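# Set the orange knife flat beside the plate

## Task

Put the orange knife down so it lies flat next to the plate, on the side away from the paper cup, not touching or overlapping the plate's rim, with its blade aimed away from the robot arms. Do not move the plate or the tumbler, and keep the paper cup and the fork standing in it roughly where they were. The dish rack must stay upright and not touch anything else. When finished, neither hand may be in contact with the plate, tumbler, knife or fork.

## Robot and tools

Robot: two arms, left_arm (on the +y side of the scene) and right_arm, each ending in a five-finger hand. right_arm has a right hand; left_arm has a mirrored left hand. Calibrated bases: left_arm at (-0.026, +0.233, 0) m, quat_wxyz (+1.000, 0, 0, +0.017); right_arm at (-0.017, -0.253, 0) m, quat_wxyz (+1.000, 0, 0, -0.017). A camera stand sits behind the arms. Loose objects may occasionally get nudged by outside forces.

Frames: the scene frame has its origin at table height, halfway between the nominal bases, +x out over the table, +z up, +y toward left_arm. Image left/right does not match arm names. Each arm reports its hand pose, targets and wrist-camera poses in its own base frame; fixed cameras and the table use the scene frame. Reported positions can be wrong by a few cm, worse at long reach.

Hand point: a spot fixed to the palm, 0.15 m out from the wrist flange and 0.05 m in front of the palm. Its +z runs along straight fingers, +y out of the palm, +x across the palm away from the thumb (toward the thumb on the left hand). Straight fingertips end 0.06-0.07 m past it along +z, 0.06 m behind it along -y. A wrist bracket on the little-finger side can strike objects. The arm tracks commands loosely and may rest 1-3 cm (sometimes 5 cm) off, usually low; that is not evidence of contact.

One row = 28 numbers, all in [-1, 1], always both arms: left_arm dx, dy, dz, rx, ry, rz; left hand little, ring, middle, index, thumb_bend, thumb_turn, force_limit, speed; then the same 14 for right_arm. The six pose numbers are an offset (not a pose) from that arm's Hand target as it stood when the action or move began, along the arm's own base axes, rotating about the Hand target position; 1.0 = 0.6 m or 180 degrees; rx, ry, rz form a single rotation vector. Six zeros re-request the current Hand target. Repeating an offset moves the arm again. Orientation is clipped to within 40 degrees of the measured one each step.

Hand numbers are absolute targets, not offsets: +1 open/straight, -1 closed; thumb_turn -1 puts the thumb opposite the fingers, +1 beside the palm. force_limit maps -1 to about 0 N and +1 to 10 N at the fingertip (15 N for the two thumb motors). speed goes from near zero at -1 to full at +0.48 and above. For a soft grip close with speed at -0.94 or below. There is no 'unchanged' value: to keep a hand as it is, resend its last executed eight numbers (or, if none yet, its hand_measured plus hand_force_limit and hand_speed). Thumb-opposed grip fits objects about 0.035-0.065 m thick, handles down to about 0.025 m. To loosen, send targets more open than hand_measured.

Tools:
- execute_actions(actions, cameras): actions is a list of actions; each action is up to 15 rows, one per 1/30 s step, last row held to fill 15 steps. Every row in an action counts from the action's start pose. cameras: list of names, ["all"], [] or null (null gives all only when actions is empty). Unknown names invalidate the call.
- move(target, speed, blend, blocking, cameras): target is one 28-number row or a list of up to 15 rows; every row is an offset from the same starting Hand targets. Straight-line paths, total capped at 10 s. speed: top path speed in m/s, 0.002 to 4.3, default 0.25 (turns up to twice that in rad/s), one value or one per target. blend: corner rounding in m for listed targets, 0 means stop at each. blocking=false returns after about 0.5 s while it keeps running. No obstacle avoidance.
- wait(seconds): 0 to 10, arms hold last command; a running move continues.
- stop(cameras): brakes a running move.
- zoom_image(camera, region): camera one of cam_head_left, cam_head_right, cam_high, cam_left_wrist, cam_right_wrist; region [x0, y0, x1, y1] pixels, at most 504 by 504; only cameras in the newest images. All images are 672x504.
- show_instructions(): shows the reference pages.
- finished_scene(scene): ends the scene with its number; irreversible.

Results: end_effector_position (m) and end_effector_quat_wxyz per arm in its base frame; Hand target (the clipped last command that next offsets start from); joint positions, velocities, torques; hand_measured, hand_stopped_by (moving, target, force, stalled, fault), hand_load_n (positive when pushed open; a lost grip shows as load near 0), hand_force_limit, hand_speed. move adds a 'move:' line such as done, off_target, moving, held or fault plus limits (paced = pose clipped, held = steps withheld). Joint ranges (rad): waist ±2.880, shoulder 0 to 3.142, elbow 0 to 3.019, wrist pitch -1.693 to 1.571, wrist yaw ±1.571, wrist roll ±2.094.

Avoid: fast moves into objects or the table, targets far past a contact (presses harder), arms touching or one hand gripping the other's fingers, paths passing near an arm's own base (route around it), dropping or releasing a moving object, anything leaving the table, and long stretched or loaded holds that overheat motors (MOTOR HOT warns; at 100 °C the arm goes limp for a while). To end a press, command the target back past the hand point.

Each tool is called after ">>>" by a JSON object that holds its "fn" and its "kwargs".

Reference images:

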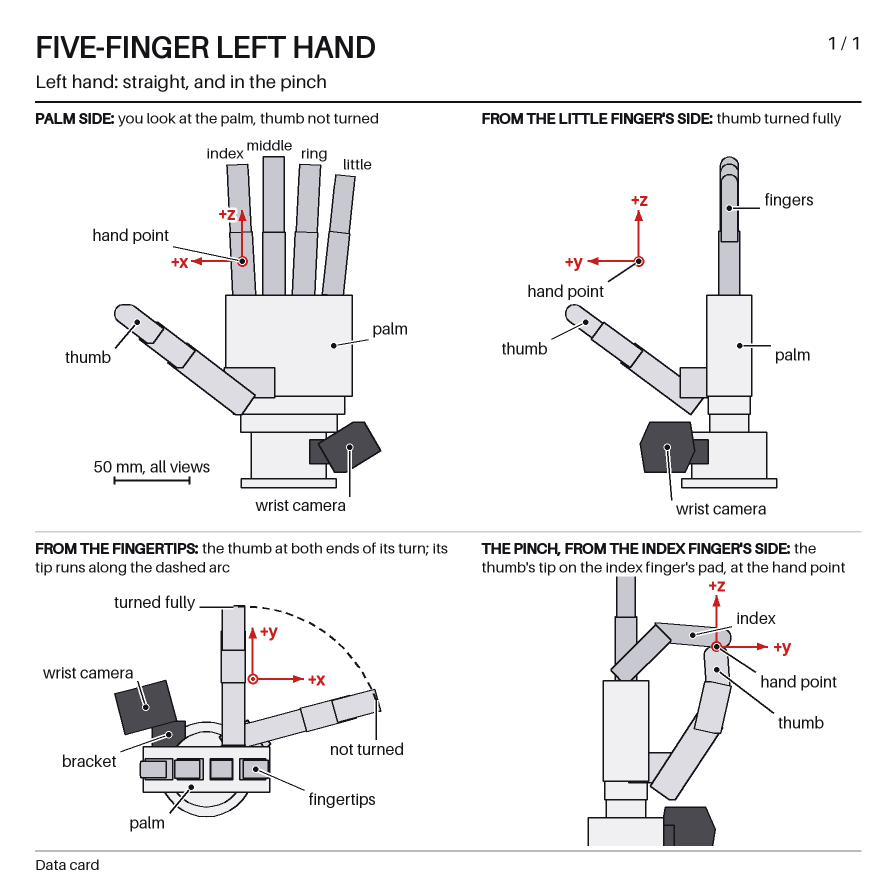

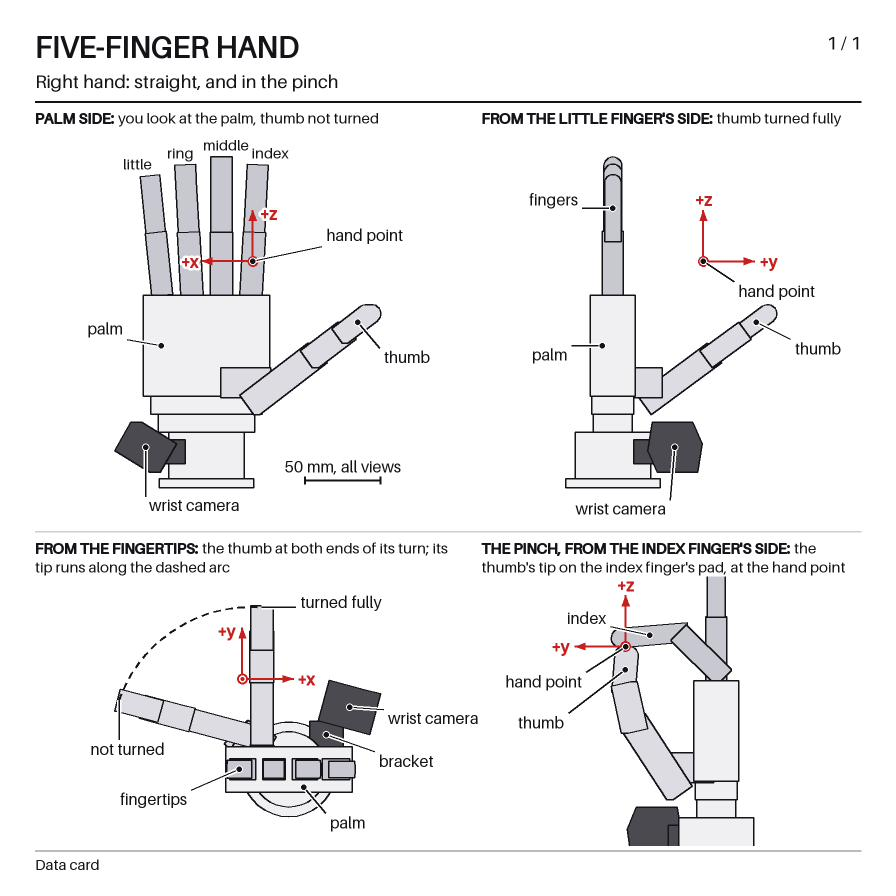

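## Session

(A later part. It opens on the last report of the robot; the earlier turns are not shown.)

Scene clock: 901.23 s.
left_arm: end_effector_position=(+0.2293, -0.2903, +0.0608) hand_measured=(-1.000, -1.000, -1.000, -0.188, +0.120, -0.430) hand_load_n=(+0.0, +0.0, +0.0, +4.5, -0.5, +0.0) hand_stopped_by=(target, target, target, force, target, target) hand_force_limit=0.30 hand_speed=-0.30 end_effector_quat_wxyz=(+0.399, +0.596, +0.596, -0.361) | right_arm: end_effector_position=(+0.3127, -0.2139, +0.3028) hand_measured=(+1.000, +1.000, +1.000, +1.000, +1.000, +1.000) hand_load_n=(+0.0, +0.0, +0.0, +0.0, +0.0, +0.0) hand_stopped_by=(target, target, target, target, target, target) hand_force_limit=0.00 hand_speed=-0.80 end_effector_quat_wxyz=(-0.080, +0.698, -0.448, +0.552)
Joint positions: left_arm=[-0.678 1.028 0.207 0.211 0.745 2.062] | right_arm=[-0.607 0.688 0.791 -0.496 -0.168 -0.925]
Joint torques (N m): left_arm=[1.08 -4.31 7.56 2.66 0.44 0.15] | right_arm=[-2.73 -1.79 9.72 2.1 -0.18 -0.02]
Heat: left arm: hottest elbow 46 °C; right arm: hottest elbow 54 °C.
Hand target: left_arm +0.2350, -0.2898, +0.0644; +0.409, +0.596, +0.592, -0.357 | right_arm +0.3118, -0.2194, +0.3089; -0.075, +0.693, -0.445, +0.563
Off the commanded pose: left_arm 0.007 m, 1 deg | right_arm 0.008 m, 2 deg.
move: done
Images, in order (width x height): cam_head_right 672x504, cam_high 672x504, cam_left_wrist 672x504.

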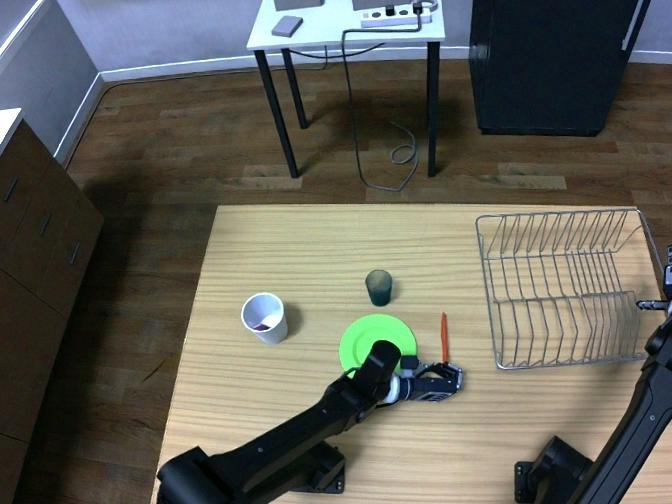

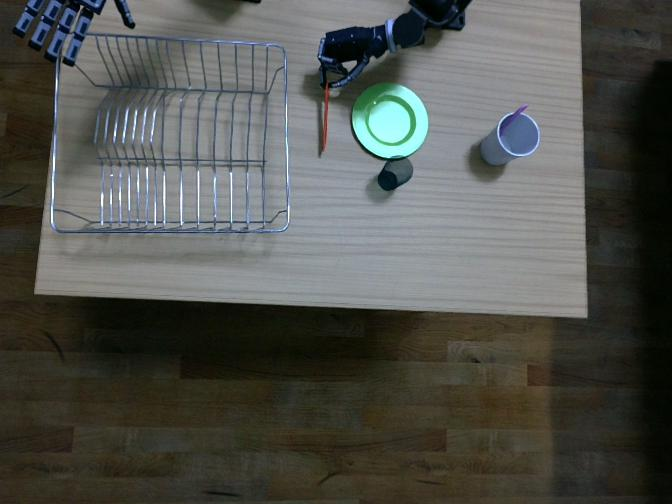

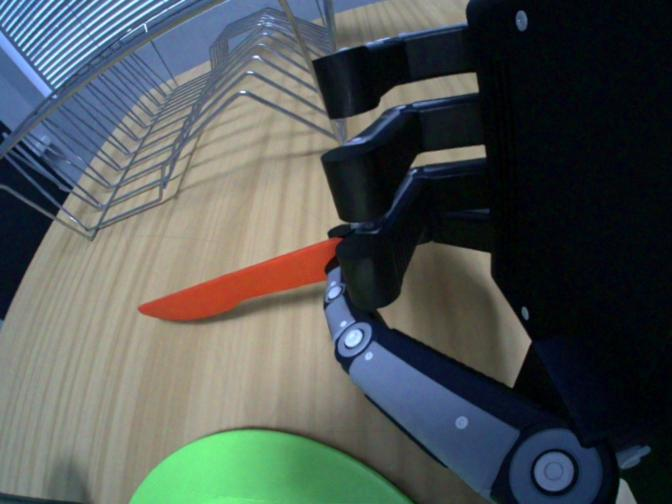

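>>> {"fn": "move", "kwargs": {"target": [[0,0.0,-0.035,0,0,0,-1,-1,-1,-0.8,0.12,-0.43,0.3,-0.3,0,0,0,0,0,0,1,1,1,1,1,1,0,-0.8]], "speed": 0.05, "cameras": ["cam_high","cam_left_wrist","cam_head_right"]}}

>>> {"fn": "zoom_image", "kwargs": {"camera": "cam_high", "region": [280, 50, 380, 180]}}

>>> {"fn": "zoom_image", "kwargs": {"camera": "cam_head_right", "region": [370, 280, 490, 400]}}

Scene clock: 912.03 s.
left_arm: end_effector_position=(+0.2302, -0.2910, +0.0414) hand_measured=(-1.000, -1.000, -1.000, -0.188, +0.120, -0.430) hand_load_n=(+0.0, +0.0, +0.0, +4.5, -0.5, +0.0) hand_stopped_by=(target, target, target, force, target, target) hand_force_limit=0.30 hand_speed=-0.30 end_effector_quat_wxyz=(+0.400, +0.596, +0.595, -0.361) | right_arm: end_effector_position=(+0.3127, -0.2139, +0.3028) hand_measured=(+1.000, +1.000, +1.000, +1.000, +1.000, +1.000) hand_load_n=(+0.0, +0.0, +0.0, +0.0, +0.0, +0.0) hand_stopped_by=(target, target, target, target, target, target) hand_force_limit=0.00 hand_speed=-0.80 end_effector_quat_wxyz=(-0.080, +0.698, -0.448, +0.552)
Joint positions: left_arm=[-0.678 1.143 0.182 0.356 0.745 2.063] | right_arm=[-0.607 0.688 0.791 -0.496 -0.168 -0.925]
Joint torques (N m): left_arm=[0.91 -4.66 6.53 2.63 0.44 0.14] | right_arm=[-2.14 -1.44 9.47 2.1 -0.12 -0.05]
Heat: left arm: hottest elbow 44 °C; right arm: hottest elbow 54 °C.
Hand target: left_arm +0.2350, -0.2898, +0.0434; +0.409, +0.596, +0.592, -0.357 | right_arm +0.3118, -0.2194, +0.3089; -0.075, +0.693, -0.445, +0.563
Off the commanded pose: left_arm 0.005 m, 1 deg | right_arm 0.008 m, 2 deg.
move: done
Images, in order (width x height): cam_head_right 672x504, cam_high 672x504, cam_left_wrist 672x504.

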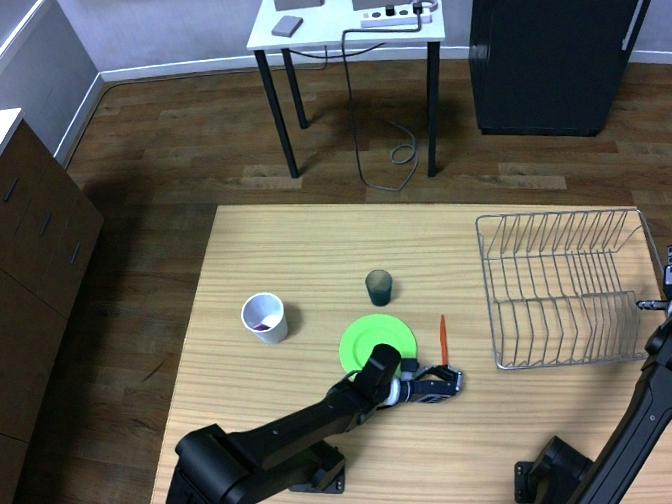

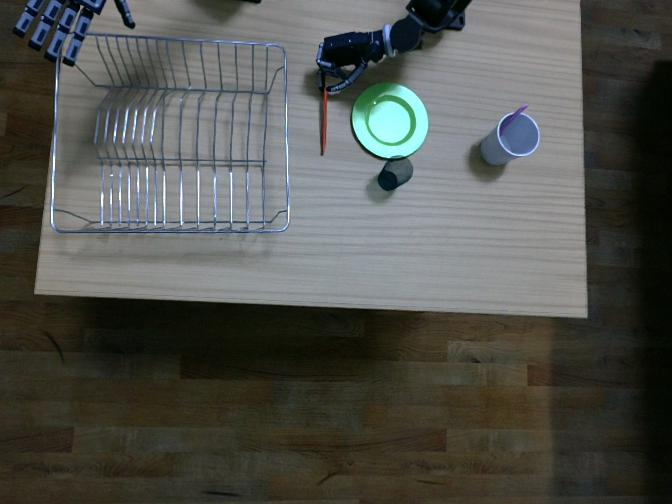

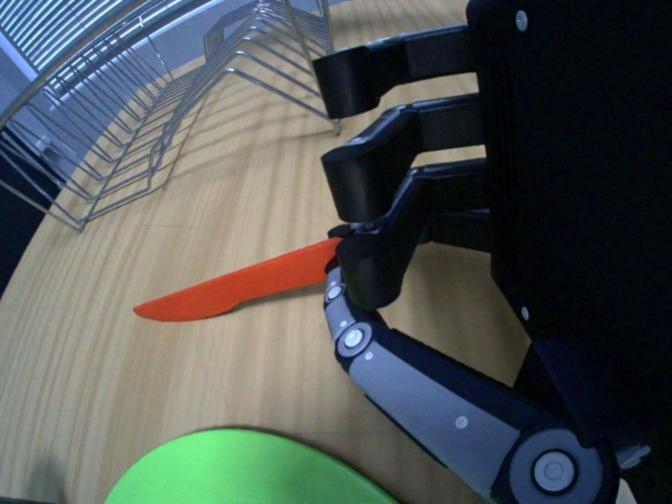

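Scaled by 3.877 from the camera's 672x504 image, which has a finer 960x720 frame.

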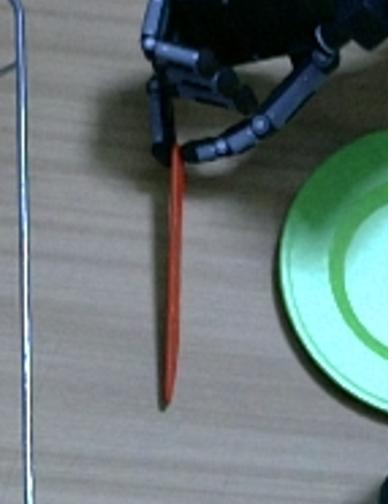

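Scaled by 4.200 from the camera's 672x504 image, which has a finer 960x720 frame.

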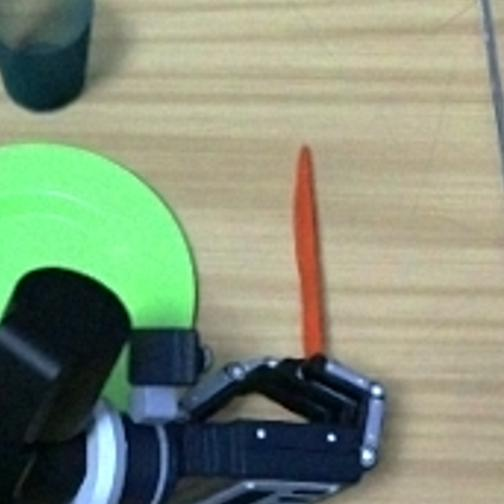

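>>> {"fn": "move", "kwargs": {"target": [[0,0.0,-0.018,0,0,0,-1,-1,-1,-0.8,0.12,-0.43,0.3,-0.3,0,0,0,0,0,0,1,1,1,1,1,1,0,-0.8]], "speed": 0.04, "cameras": ["cam_high","cam_left_wrist","cam_head_right"]}}

>>> {"fn": "zoom_image", "kwargs": {"camera": "cam_high", "region": [280, 50, 380, 180]}}

Scene clock: 919.80 s.
left_arm: end_effector_position=(+0.2309, -0.2915, +0.0318) hand_measured=(-1.000, -1.000, -1.000, -0.188, +0.120, -0.430) hand_load_n=(+0.0, +0.0, +0.0, +3.5, -0.5, +0.0) hand_stopped_by=(target, target, target, force, target, target) hand_force_limit=0.30 hand_speed=-0.30 end_effector_quat_wxyz=(+0.402, +0.596, +0.594, -0.361) | right_arm: end_effector_position=(+0.3127, -0.2139, +0.3028) hand_measured=(+1.000, +1.000, +1.000, +1.000, +1.000, +1.000) hand_load_n=(+0.0, +0.0, +0.0, +0.0, +0.0, -0.5) hand_stopped_by=(target, target, target, target, target, target) hand_force_limit=0.00 hand_speed=-0.80 end_effector_quat_wxyz=(-0.080, +0.698, -0.448, +0.552)
Joint positions: left_arm=[-0.678 1.21 0.171 0.436 0.745 2.063] | right_arm=[-0.607 0.688 0.791 -0.496 -0.168 -0.925]
Joint torques (N m): left_arm=[0.97 -4.89 5.9 2.58 0.44 0.14] | right_arm=[-2.49 -1.38 9.59 2 -0.19 0.01]
Heat: left arm: hottest elbow 43 °C; right arm: hottest elbow 54 °C.
Hand target: left_arm +0.2350, -0.2898, +0.0326; +0.409, +0.596, +0.592, -0.357 | right_arm +0.3118, -0.2194, +0.3089; -0.075, +0.693, -0.445, +0.563
Off the commanded pose: left_arm 0.005 m, 1 deg | right_arm 0.008 m, 2 deg.
move: done
Images, in order (width x height): cam_head_right 672x504, cam_high 672x504, cam_left_wrist 672x504.

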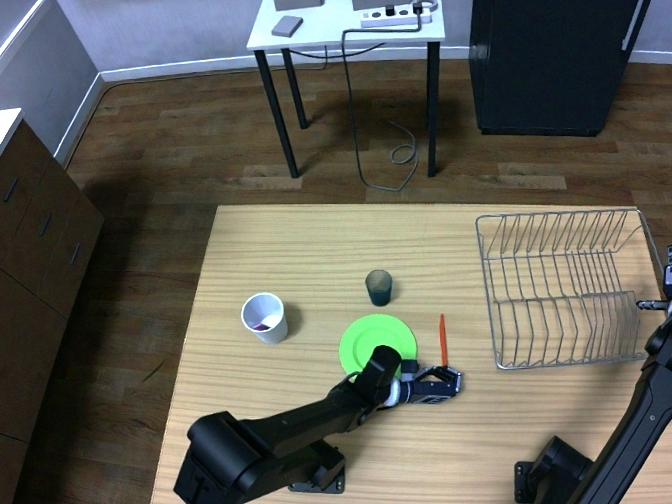

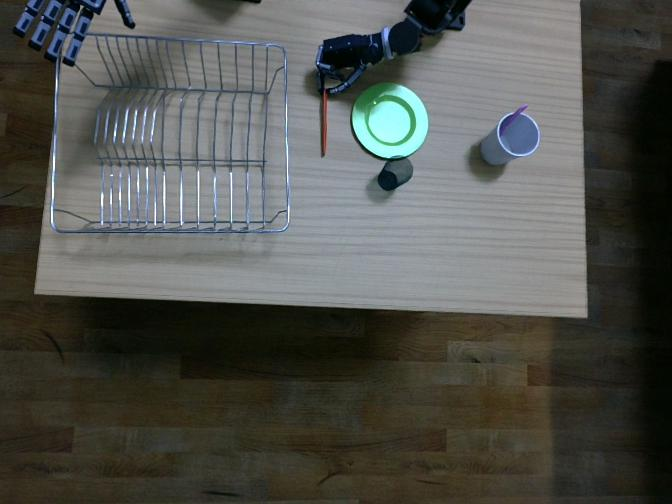

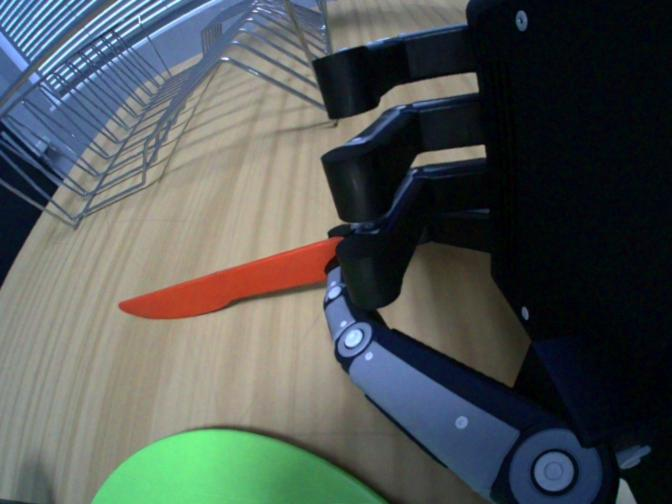

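Scaled by 3.877 from the camera's 672x504 image, which has a finer 960x720 frame.

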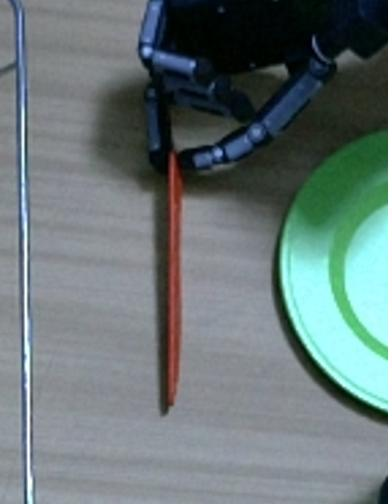

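>>> {"fn": "move", "kwargs": {"target": [[0,0.0,-0.018,0,0,0,-1,-1,-1,-0.8,0.12,-0.43,0.3,-0.3,0,0,0,0,0,0,1,1,1,1,1,1,0,-0.8]], "speed": 0.04, "cameras": ["cam_high","cam_left_wrist","cam_head_right"]}}

>>> {"fn": "zoom_image", "kwargs": {"camera": "cam_high", "region": [280, 50, 380, 180]}}

Scene clock: 926.90 s.
left_arm: end_effector_position=(+0.2323, -0.2932, +0.0242) hand_measured=(-1.000, -1.000, -1.000, -0.188, +0.120, -0.430) hand_load_n=(+0.0, +0.0, +0.0, +3.5, +0.0, +0.5) hand_stopped_by=(target, target, target, force, target, target) hand_force_limit=0.30 hand_speed=-0.30 end_effector_quat_wxyz=(+0.406, +0.597, +0.590, -0.361) | right_arm: end_effector_position=(+0.3127, -0.2139, +0.3028) hand_measured=(+1.000, +1.000, +1.000, +1.000, +1.000, +1.000) hand_load_n=(+0.0, +0.0, -0.5, +0.0, +0.0, +0.0) hand_stopped_by=(target, target, target, target, target, target) hand_force_limit=0.00 hand_speed=-0.80 end_effector_quat_wxyz=(-0.080, +0.698, -0.448, +0.552)
Joint positions: left_arm=[-0.678 1.28 0.164 0.523 0.747 2.064] | right_arm=[-0.607 0.688 0.791 -0.496 -0.168 -0.925]
Joint torques (N m): left_arm=[0.85 -4.89 5.24 2.44 0.32 0.13] | right_arm=[-2.08 -1.67 9.2 2.1 -0.2 -0.01]
Heat: left arm: hottest elbow 42 °C; right arm: hottest elbow 54 °C.
Hand target: left_arm +0.2350, -0.2898, +0.0218; +0.409, +0.596, +0.592, -0.357 | right_arm +0.3118, -0.2194, +0.3089; -0.075, +0.693, -0.445, +0.563
Off the commanded pose: left_arm 0.005 m, 1 deg | right_arm 0.008 m, 2 deg.
move: done
Images, in order (width x height): cam_head_right 672x504, cam_high 672x504, cam_left_wrist 672x504.

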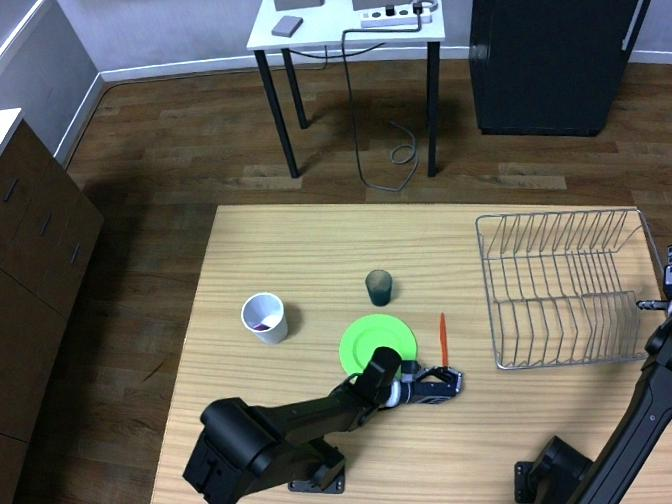

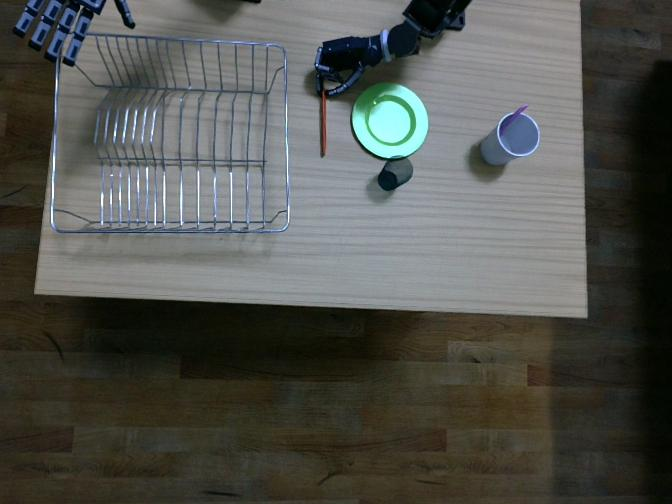

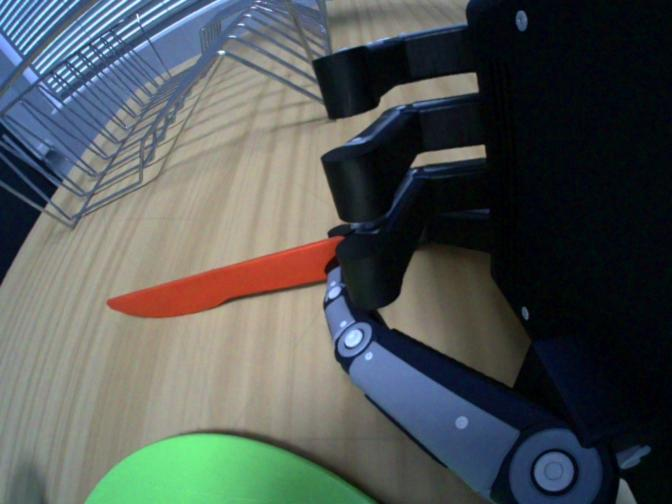

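Scaled by 3.877 from the camera's 672x504 image, which has a finer 960x720 frame.

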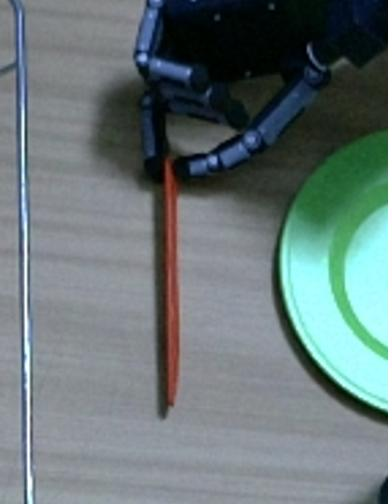

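>>> {"fn": "move", "kwargs": {"target": [[0,0,0.012,0,0,0,-1,-1,-1,-0.8,0.12,-0.43,0.3,-0.3,0,0,0,0,0,0,1,1,1,1,1,1,0,-0.8],[0,0,0.012,0,0,0,-1,-1,-1,0.12,0.12,-0.43,0.3,-0.8,0,0,0,0,0,0,1,1,1,1,1,1,0,-0.8]], "speed": 0.04, "cameras": ["cam_high","cam_left_wrist","cam_head_right"]}}

>>> {"fn": "zoom_image", "kwargs": {"camera": "cam_high", "region": [280, 50, 380, 180]}}

Scene clock: 936.97 s.
left_arm: end_effector_position=(+0.2322, -0.2932, +0.0309) hand_measured=(-1.000, -1.000, -1.000, +0.120, +0.120, -0.430) hand_load_n=(+0.0, +0.0, +0.0, -1.0, +0.0, +0.5) hand_stopped_by=(target, target, target, target, target, target) hand_force_limit=0.30 hand_speed=-0.80 end_effector_quat_wxyz=(+0.411, +0.599, +0.586, -0.359) | right_arm: end_effector_position=(+0.3127, -0.2139, +0.3028) hand_measured=(+1.000, +1.000, +1.000, +1.000, +1.000, +1.000) hand_load_n=(+0.0, +0.0, +0.0, +0.0, +0.0, +0.0) hand_stopped_by=(target, target, target, target, target, target) hand_force_limit=0.00 hand_speed=-0.80 end_effector_quat_wxyz=(-0.080, +0.698, -0.448, +0.552)
Joint positions: left_arm=[-0.678 1.244 0.164 0.496 0.747 2.07] | right_arm=[-0.607 0.688 0.791 -0.496 -0.168 -0.925]
Joint torques (N m): left_arm=[0.91 -5.77 5.93 1.29 0.33 0.06] | right_arm=[-2.61 -1.08 9.42 1.84 -0.19 -0.09]
Heat: left arm: hottest elbow 41 °C; right arm: hottest elbow 54 °C.
Hand target: left_arm +0.2350, -0.2898, +0.0289; +0.409, +0.596, +0.592, -0.357 | right_arm +0.3118, -0.2194, +0.3089; -0.075, +0.693, -0.445, +0.563
Off the commanded pose: left_arm 0.005 m, 1 deg | right_arm 0.008 m, 2 deg.
move: done
Images, in order (width x height): cam_head_right 672x504, cam_high 672x504, cam_left_wrist 672x504.

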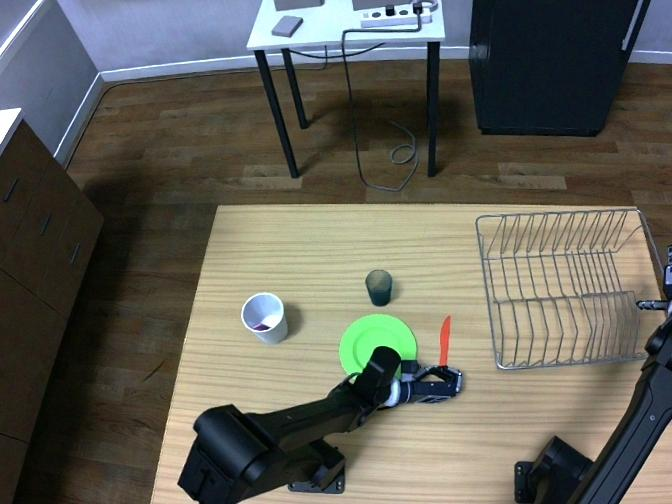

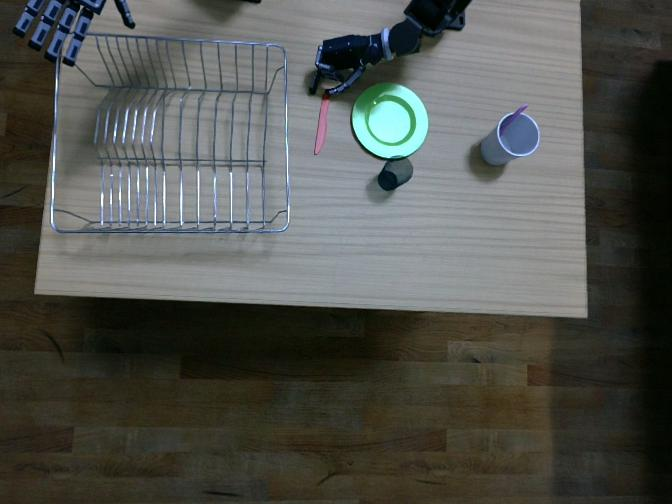

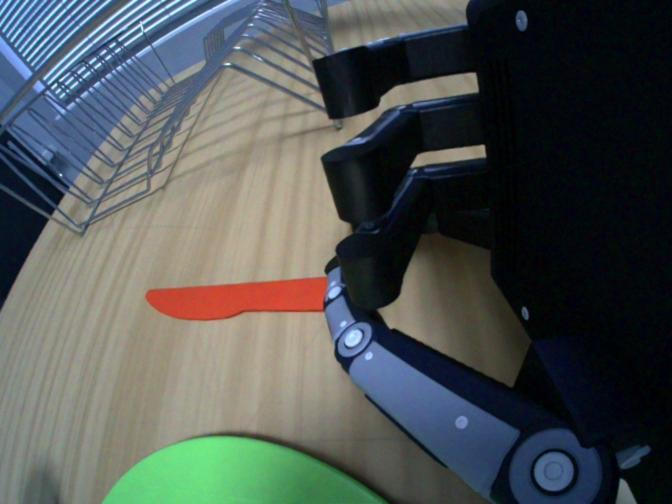

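Scaled by 3.877 from the camera's 672x504 image, which has a finer 960x720 frame.

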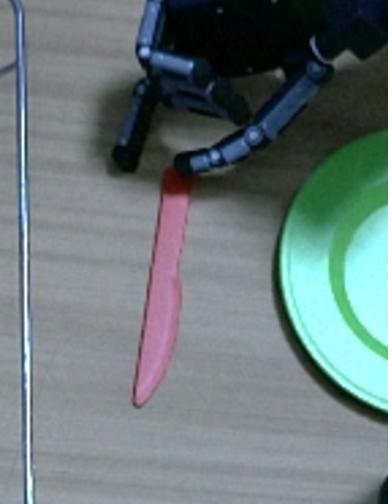

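>>> {"fn": "move", "kwargs": {"target": [[0,0,0.1,0,0,0,-1,-1,-1,0.12,0.12,-0.43,0.3,-0.8,0,0,0,0,0,0,1,1,1,1,1,1,0,-0.8],[-0.02,0.02,0.3,0,0,0,-1,-1,-1,0.12,0.12,-0.43,0.3,-0.8,0,0,0,0,0,0,1,1,1,1,1,1,0,-0.8]], "speed": [0.05,0.15], "blend": [0.01,0], "cameras": ["cam_head_right","cam_high"]}}

>>> {"fn": "zoom_image", "kwargs": {"camera": "cam_high", "region": [270, 40, 430, 200]}}

>>> {"fn": "zoom_image", "kwargs": {"camera": "cam_high", "region": [440, 60, 600, 220]}}

Scene clock: 950.67 s.
left_arm: end_effector_position=(+0.2141, -0.2765, +0.1876) hand_measured=(-1.000, -1.000, -1.000, +0.120, +0.120, -0.430) hand_load_n=(+0.0, +0.0, +0.0, +0.0, -0.5, +0.0) hand_stopped_by=(target, target, target, target, target, target) hand_force_limit=0.30 hand_speed=-0.80 end_effector_quat_wxyz=(+0.393, +0.596, +0.599, -0.362) | right_arm: end_effector_position=(+0.3127, -0.2139, +0.3028) hand_measured=(+1.000, +1.000, +1.000, +1.000, +1.000, +1.000) hand_load_n=(+0.0, +0.0, +0.0, +0.0, +0.0, +0.0) hand_stopped_by=(target, target, target, target, target, target) hand_force_limit=0.00 hand_speed=-0.80 end_effector_quat_wxyz=(-0.080, +0.698, -0.448, +0.552)
Joint positions: left_arm=[-0.67 0.607 0.443 -0.463 0.753 2.07] | right_arm=[-0.607 0.688 0.791 -0.496 -0.168 -0.925]
Joint torques (N m): left_arm=[1.08 -2.26 13.09 1.22 0.45 0.15] | right_arm=[-3.14 -0.97 9.95 2.14 -0.19 -0.04]
Heat: left arm: hottest elbow 40 °C; right arm: hottest elbow 54 °C.
Hand target: left_arm +0.2230, -0.2777, +0.2090; +0.409, +0.596, +0.592, -0.357 | right_arm +0.3118, -0.2194, +0.3089; -0.075, +0.693, -0.445, +0.563
Off the commanded pose: left_arm 0.023 m, 2 deg | right_arm 0.008 m, 2 deg.
move: off_target (left_arm)
Images, in order (width x height): cam_head_right 672x504, cam_high 672x504.

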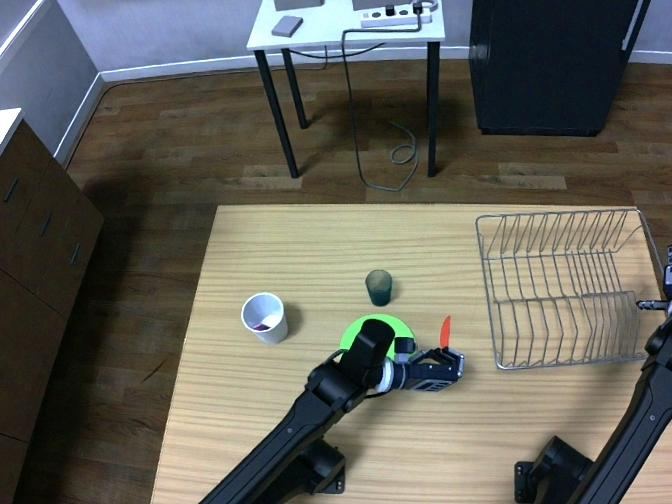

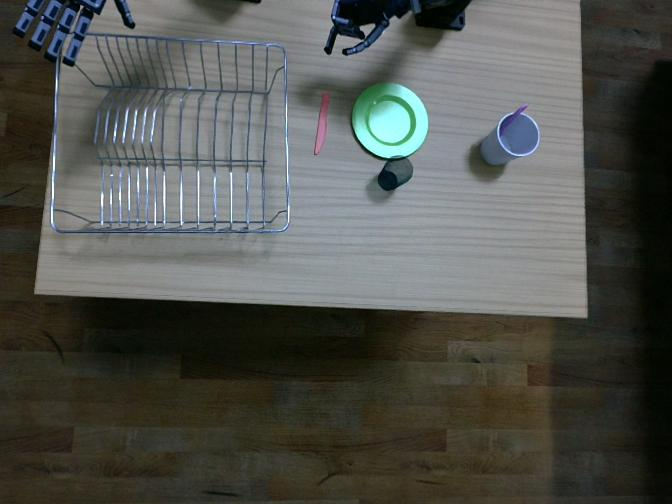

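Scaled by 3.150 from the camera's 672x504 image, which has a finer 960x720 frame.

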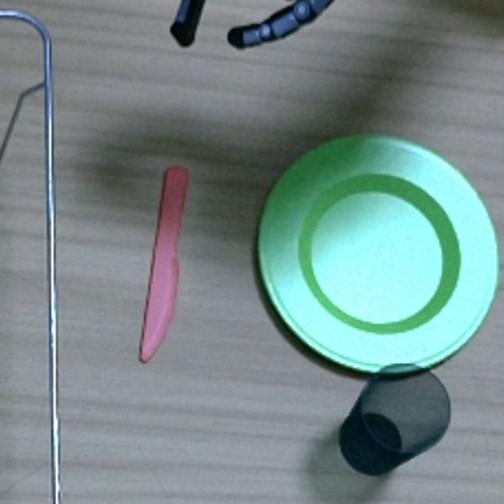

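Scaled by 3.150 from the camera's 672x504 image, which has a finer 960x720 frame.

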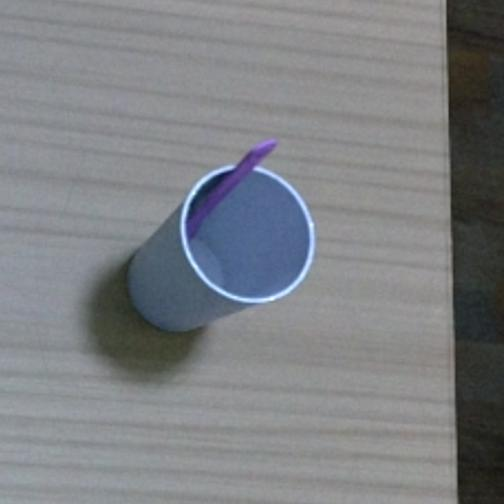

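>>> {"fn": "move", "kwargs": {"target": [[0,0.03,0.2,0,0,0,-1,-1,-1,0.12,0.3,-0.48,0.3,-0.2,0,0,0,0,0,0,1,1,1,1,1,1,0,-0.8],[0.095,0.27,0.21,-0.1488,0.2661,0.4492,-1,-1,-1,0.12,0.3,-0.48,0.3,-0.2,0,0,0,0,0,0,1,1,1,1,1,1,0,-0.8]], "speed": 0.22, "blend": [0.03,0], "cameras": ["cam_high"]}}

Scene clock: 1001.63 s.
left_arm: end_effector_position=(+0.2766, -0.1179, +0.3127) hand_measured=(-1.000, -1.000, -1.000, +0.120, +0.300, -0.480) hand_load_n=(+0.0, +0.0, +0.5, +0.0, +0.0, +0.0) hand_stopped_by=(target, target, target, target, target, target) hand_force_limit=0.30 hand_speed=-0.20 end_effector_quat_wxyz=(+0.386, -0.184, +0.847, -0.315) | right_arm: end_effector_position=(+0.3127, -0.2139, +0.3028) hand_measured=(+1.000, +1.000, +1.000, +1.000, +1.000, +1.000) hand_load_n=(+0.0, +0.0, +0.0, +0.0, +0.0, +0.0) hand_stopped_by=(target, target, target, target, target, target) hand_force_limit=0.00 hand_speed=-0.80 end_effector_quat_wxyz=(-0.080, +0.698, -0.448, +0.552)
Joint positions: left_arm=[-0.424 0.562 0.869 -0.835 0.041 0.696] | right_arm=[-0.607 0.688 0.791 -0.496 -0.168 -0.925]
Joint torques (N m): left_arm=[0.85 -1.38 13.75 1.43 -0.12 -0.11] | right_arm=[-2.43 -1.2 9.52 2.03 -0.2 -0.04]
Heat: left arm: hottest elbow 49 °C; right arm: hottest elbow 54 °C.
Hand target: left_arm +0.2800, -0.1158, +0.3350; +0.396, -0.193, +0.838, -0.322 | right_arm +0.3118, -0.2194, +0.3089; -0.075, +0.693, -0.445, +0.563
Off the commanded pose: left_arm 0.023 m, 2 deg | right_arm 0.008 m, 2 deg.
move: off_target (left_arm)
Images, in order (width x height): cam_high 672x504.

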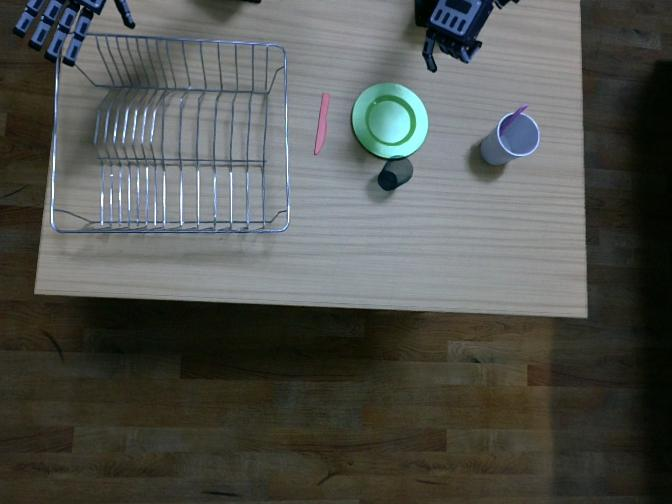

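>>> {"fn": "move", "kwargs": {"target": [[-0.067,0.26,-0.03,-0.1488,0.266,0.449,1,1,1,1,0.3,-0.48,0.3,-0.2,0,0,0,0,0,0,1,1,1,1,1,1,0,-0.8]], "speed": 0.2, "cameras": ["cam_high"]}}

>>> {"fn": "zoom_image", "kwargs": {"camera": "cam_high", "region": [440, 0, 640, 180]}}

Scene clock: 1025.00 s.
left_arm: end_effector_position=(+0.2337, +0.0368, +0.3015) hand_measured=(+1.000, +1.000, +1.000, +1.000, +0.300, -0.480) hand_load_n=(+0.0, +0.0, +0.0, +0.0, +0.0, +0.0) hand_stopped_by=(target, target, target, target, target, target) hand_force_limit=0.30 hand_speed=-0.20 end_effector_quat_wxyz=(-0.103, +0.845, -0.522, +0.058) | right_arm: end_effector_position=(+0.3127, -0.2139, +0.3028) hand_measured=(+1.000, +1.000, +1.000, +1.000, +1.000, +1.000) hand_load_n=(+0.0, +0.0, +0.5, +0.0, +0.0, +0.0) hand_stopped_by=(target, target, target, target, target, target) hand_force_limit=0.00 hand_speed=-0.80 end_effector_quat_wxyz=(-0.080, +0.698, -0.448, +0.552)
Joint positions: left_arm=[0.288 0.948 1.21 -1.601 -0.051 -0.17] | right_arm=[-0.607 0.688 0.791 -0.496 -0.168 -0.925]
Joint torques (N m): left_arm=[0.73 -4.89 12.56 0.34 0.02 -0.17] | right_arm=[-2.08 -1.67 9.58 1.99 -0.21 -0.1]
Heat: left arm: hottest elbow 50 °C; right arm: hottest elbow 54 °C.
Hand target: left_arm +0.2398, +0.0402, +0.3170; -0.112, +0.849, -0.511, +0.067 | right_arm +0.3118, -0.2194, +0.3089; -0.075, +0.693, -0.445, +0.563
Off the commanded pose: left_arm 0.017 m, 2 deg | right_arm 0.008 m, 2 deg.
move: off_target (left_arm)
Images, in order (width x height): cam_high 672x504.

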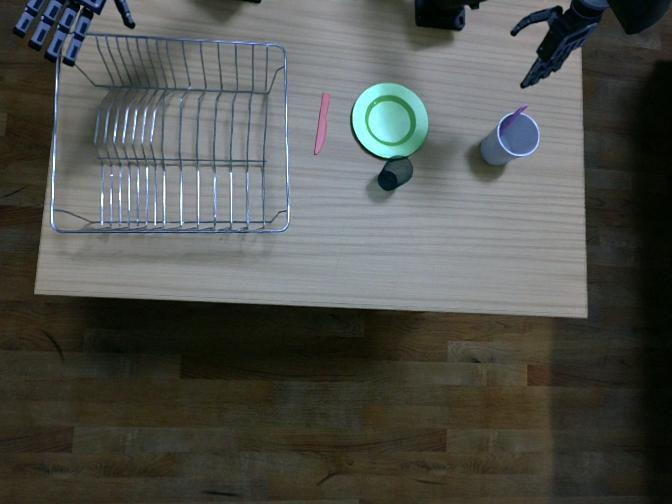

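Scaled by 2.520 from the camera's 672x504 image, which has a finer 960x720 frame.

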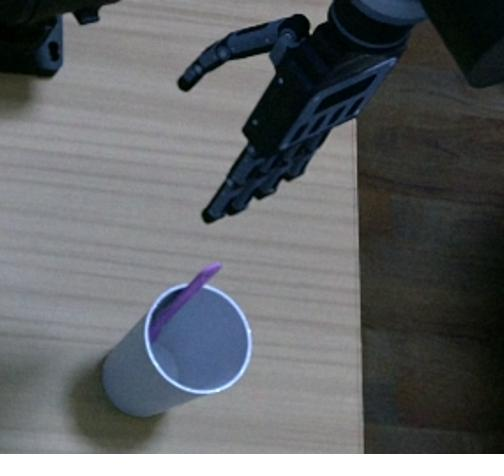

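>>> {"fn": "move", "kwargs": {"target": [[-0.014,0.0,-0.255,0,0,0,1,1,1,1,0.3,-0.48,0.3,-0.2,0,0,0,0,0,0,1,1,1,1,1,1,0,-0.8]], "speed": 0.15, "cameras": ["cam_high"]}}

>>> {"fn": "zoom_image", "kwargs": {"camera": "cam_high", "region": [460, 30, 600, 180]}}

Scene clock: 1046.67 s.
left_arm: end_effector_position=(+0.2265, +0.0359, +0.1597) hand_measured=(+1.000, +1.000, +1.000, +1.000, +0.300, -0.480) hand_load_n=(+0.0, +0.0, +0.0, -0.5, +0.0, +0.0) hand_stopped_by=(target, target, target, target, target, target) hand_force_limit=0.30 hand_speed=-0.20 end_effector_quat_wxyz=(-0.103, +0.847, -0.519, +0.058) | right_arm: end_effector_position=(+0.3127, -0.2139, +0.3028) hand_measured=(+1.000, +1.000, +1.000, +1.000, +1.000, +1.000) hand_load_n=(+0.0, +0.0, +0.0, +0.0, +0.0, +0.0) hand_stopped_by=(target, target, target, target, target, target) hand_force_limit=0.00 hand_speed=-0.80 end_effector_quat_wxyz=(-0.080, +0.698, -0.448, +0.552)
Joint positions: left_arm=[0.294 0.894 0.806 -1.252 -0.05 -0.171] | right_arm=[-0.607 0.688 0.791 -0.496 -0.168 -0.925]
Joint torques (N m): left_arm=[1.03 -5.6 9.77 1.4 0.03 -0.03] | right_arm=[-2.32 -1.49 9.54 2.02 -0.19 -0.06]
Heat: left arm: hottest elbow 49 °C; right arm: hottest elbow 54 °C.
Hand target: left_arm +0.2315, +0.0402, +0.1639; -0.112, +0.849, -0.511, +0.067 | right_arm +0.3118, -0.2194, +0.3089; -0.075, +0.693, -0.445, +0.563
Off the commanded pose: left_arm 0.008 m, 2 deg | right_arm 0.008 m, 2 deg.
move: done
Images, in order (width x height): cam_high 672x504.

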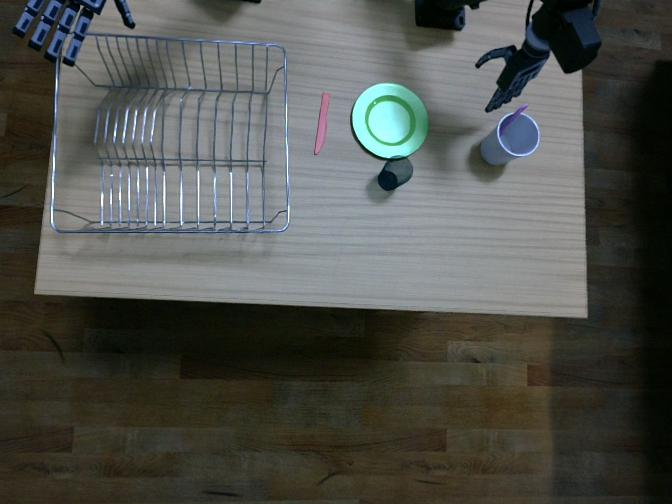

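Scaled by 3.360 from the camera's 672x504 image, which has a finer 960x720 frame.

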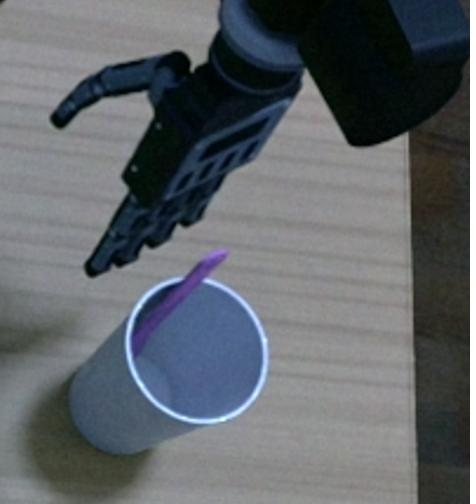

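>>> {"fn": "move", "kwargs": {"target": [[0.0,0.0,-0.139,0,0,0,1,1,1,1,0.3,-0.48,0.3,-0.2,0,0,0,0,0,0,1,1,1,1,1,1,0,-0.8],[0.044,0.0235,-0.135,0,0,0,1,1,1,1,0.3,-0.48,0.3,-0.2,0,0,0,0,0,0,1,1,1,1,1,1,0,-0.8]], "speed": [0.1,0.05], "cameras": ["cam_high"]}}

>>> {"fn": "zoom_image", "kwargs": {"camera": "cam_high", "region": [440, 60, 600, 220]}}

Scene clock: 1062.27 s.
left_arm: end_effector_position=(+0.2411, +0.0450, +0.0715) hand_measured=(+1.000, +1.000, +1.000, +1.000, +0.300, -0.480) hand_load_n=(-0.5, +0.0, +0.0, +0.0, +0.0, +0.0) hand_stopped_by=(target, target, target, target, target, target) hand_force_limit=0.30 hand_speed=-0.20 end_effector_quat_wxyz=(-0.097, +0.851, -0.514, +0.054) | right_arm: end_effector_position=(+0.3127, -0.2139, +0.3028) hand_measured=(+1.000, +1.000, +1.000, +1.000, +1.000, +1.000) hand_load_n=(+0.0, +0.0, +0.0, +0.0, +0.0, +0.0) hand_stopped_by=(target, target, target, target, target, target) hand_force_limit=0.00 hand_speed=-0.80 end_effector_quat_wxyz=(-0.080, +0.698, -0.448, +0.552)
Joint positions: left_arm=[0.315 1.025 0.642 -0.969 -0.045 -0.165] | right_arm=[-0.607 0.688 0.791 -0.496 -0.168 -0.925]
Joint torques (N m): left_arm=[1.14 -5.3 11.69 1.33 0.04 0.11] | right_arm=[-2.49 -1.61 9.36 2.28 -0.15 -0.04]
Heat: left arm: hottest elbow 47 °C; right arm: hottest elbow 54 °C.
Hand target: left_arm +0.2579, +0.0544, +0.0831; -0.112, +0.849, -0.511, +0.067 | right_arm +0.3118, -0.2194, +0.3089; -0.075, +0.693, -0.445, +0.563
Off the commanded pose: left_arm 0.022 m, 2 deg | right_arm 0.008 m, 2 deg.
move: off_target (left_arm)
Images, in order (width x height): cam_high 672x504.

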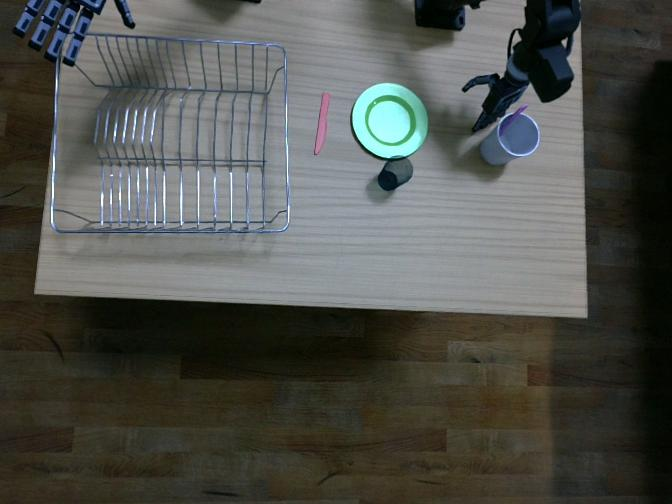

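Scaled by 3.150 from the camera's 672x504 image, which has a finer 960x720 frame.

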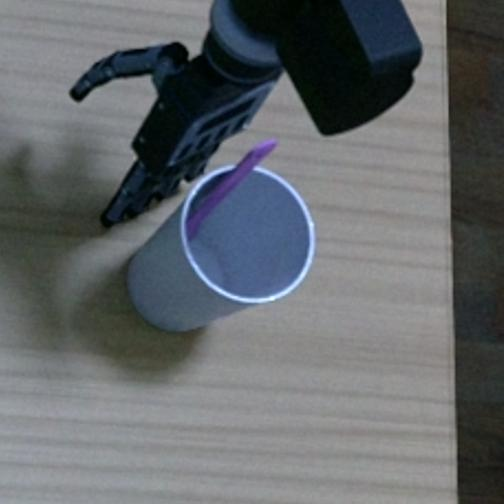

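>>> {"fn": "move", "kwargs": {"target": [[0.034,0.018,0.003,0,0,0,1,1,1,1,0.3,-0.48,0.3,-0.2,0,0,0,0,0,0,1,1,1,1,1,1,0,-0.8]], "speed": [0.05], "cameras": ["cam_high"]}}

>>> {"fn": "zoom_image", "kwargs": {"camera": "cam_high", "region": [440, 60, 600, 220]}}

Scene clock: 1071.80 s.
left_arm: end_effector_position=(+0.2608, +0.0549, +0.0733) hand_measured=(+1.000, +1.000, +1.000, +1.000, +0.300, -0.480) hand_load_n=(+0.0, +0.0, +0.0, -0.5, +0.0, +0.0) hand_stopped_by=(target, target, target, target, target, target) hand_force_limit=0.30 hand_speed=-0.20 end_effector_quat_wxyz=(-0.096, +0.851, -0.514, +0.054) | right_arm: end_effector_position=(+0.3127, -0.2139, +0.3028) hand_measured=(+1.000, +1.000, +1.000, +1.000, +1.000, +1.000) hand_load_n=(+0.0, +0.0, +0.0, +0.0, +0.0, +0.0) hand_stopped_by=(target, target, target, target, target, target) hand_force_limit=0.00 hand_speed=-0.80 end_effector_quat_wxyz=(-0.080, +0.698, -0.448, +0.552)
Joint positions: left_arm=[0.328 1.095 0.692 -0.95 -0.042 -0.152] | right_arm=[-0.607 0.688 0.791 -0.496 -0.168 -0.925]
Joint torques (N m): left_arm=[1.14 -6.24 11.63 1.35 0.04 0.11] | right_arm=[-2.55 -2.08 9.5 1.99 -0.21 -0.02]
Heat: left arm: hottest elbow 46 °C; right arm: hottest elbow 54 °C.
Hand target: left_arm +0.2782, +0.0651, +0.0848; -0.112, +0.849, -0.511, +0.067 | right_arm +0.3118, -0.2194, +0.3089; -0.075, +0.693, -0.445, +0.563
Off the commanded pose: left_arm 0.023 m, 2 deg | right_arm 0.008 m, 2 deg.
move: off_target (left_arm)
Images, in order (width x height): cam_high 672x504.

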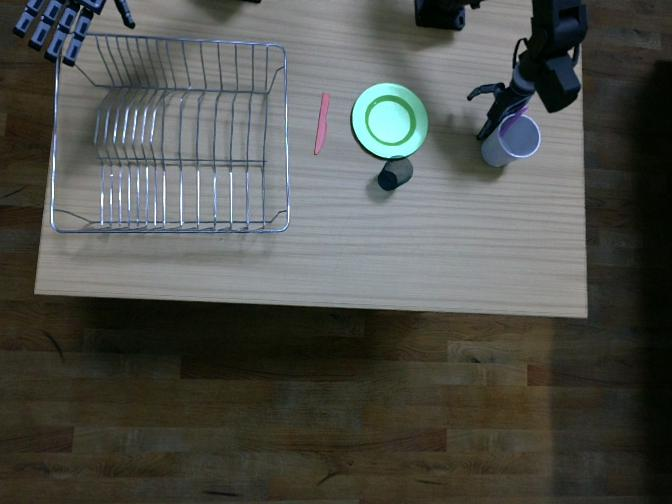

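Scaled by 3.150 from the camera's 672x504 image, which has a finer 960x720 frame.

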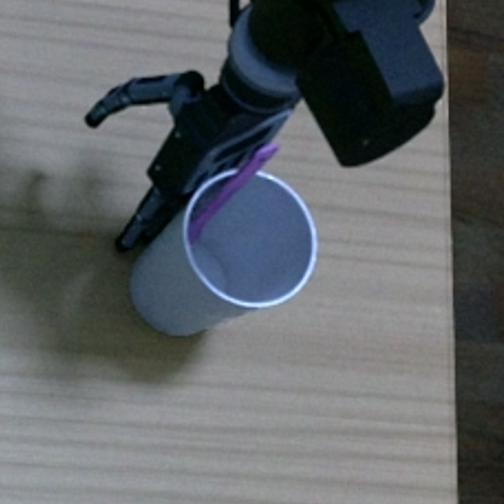

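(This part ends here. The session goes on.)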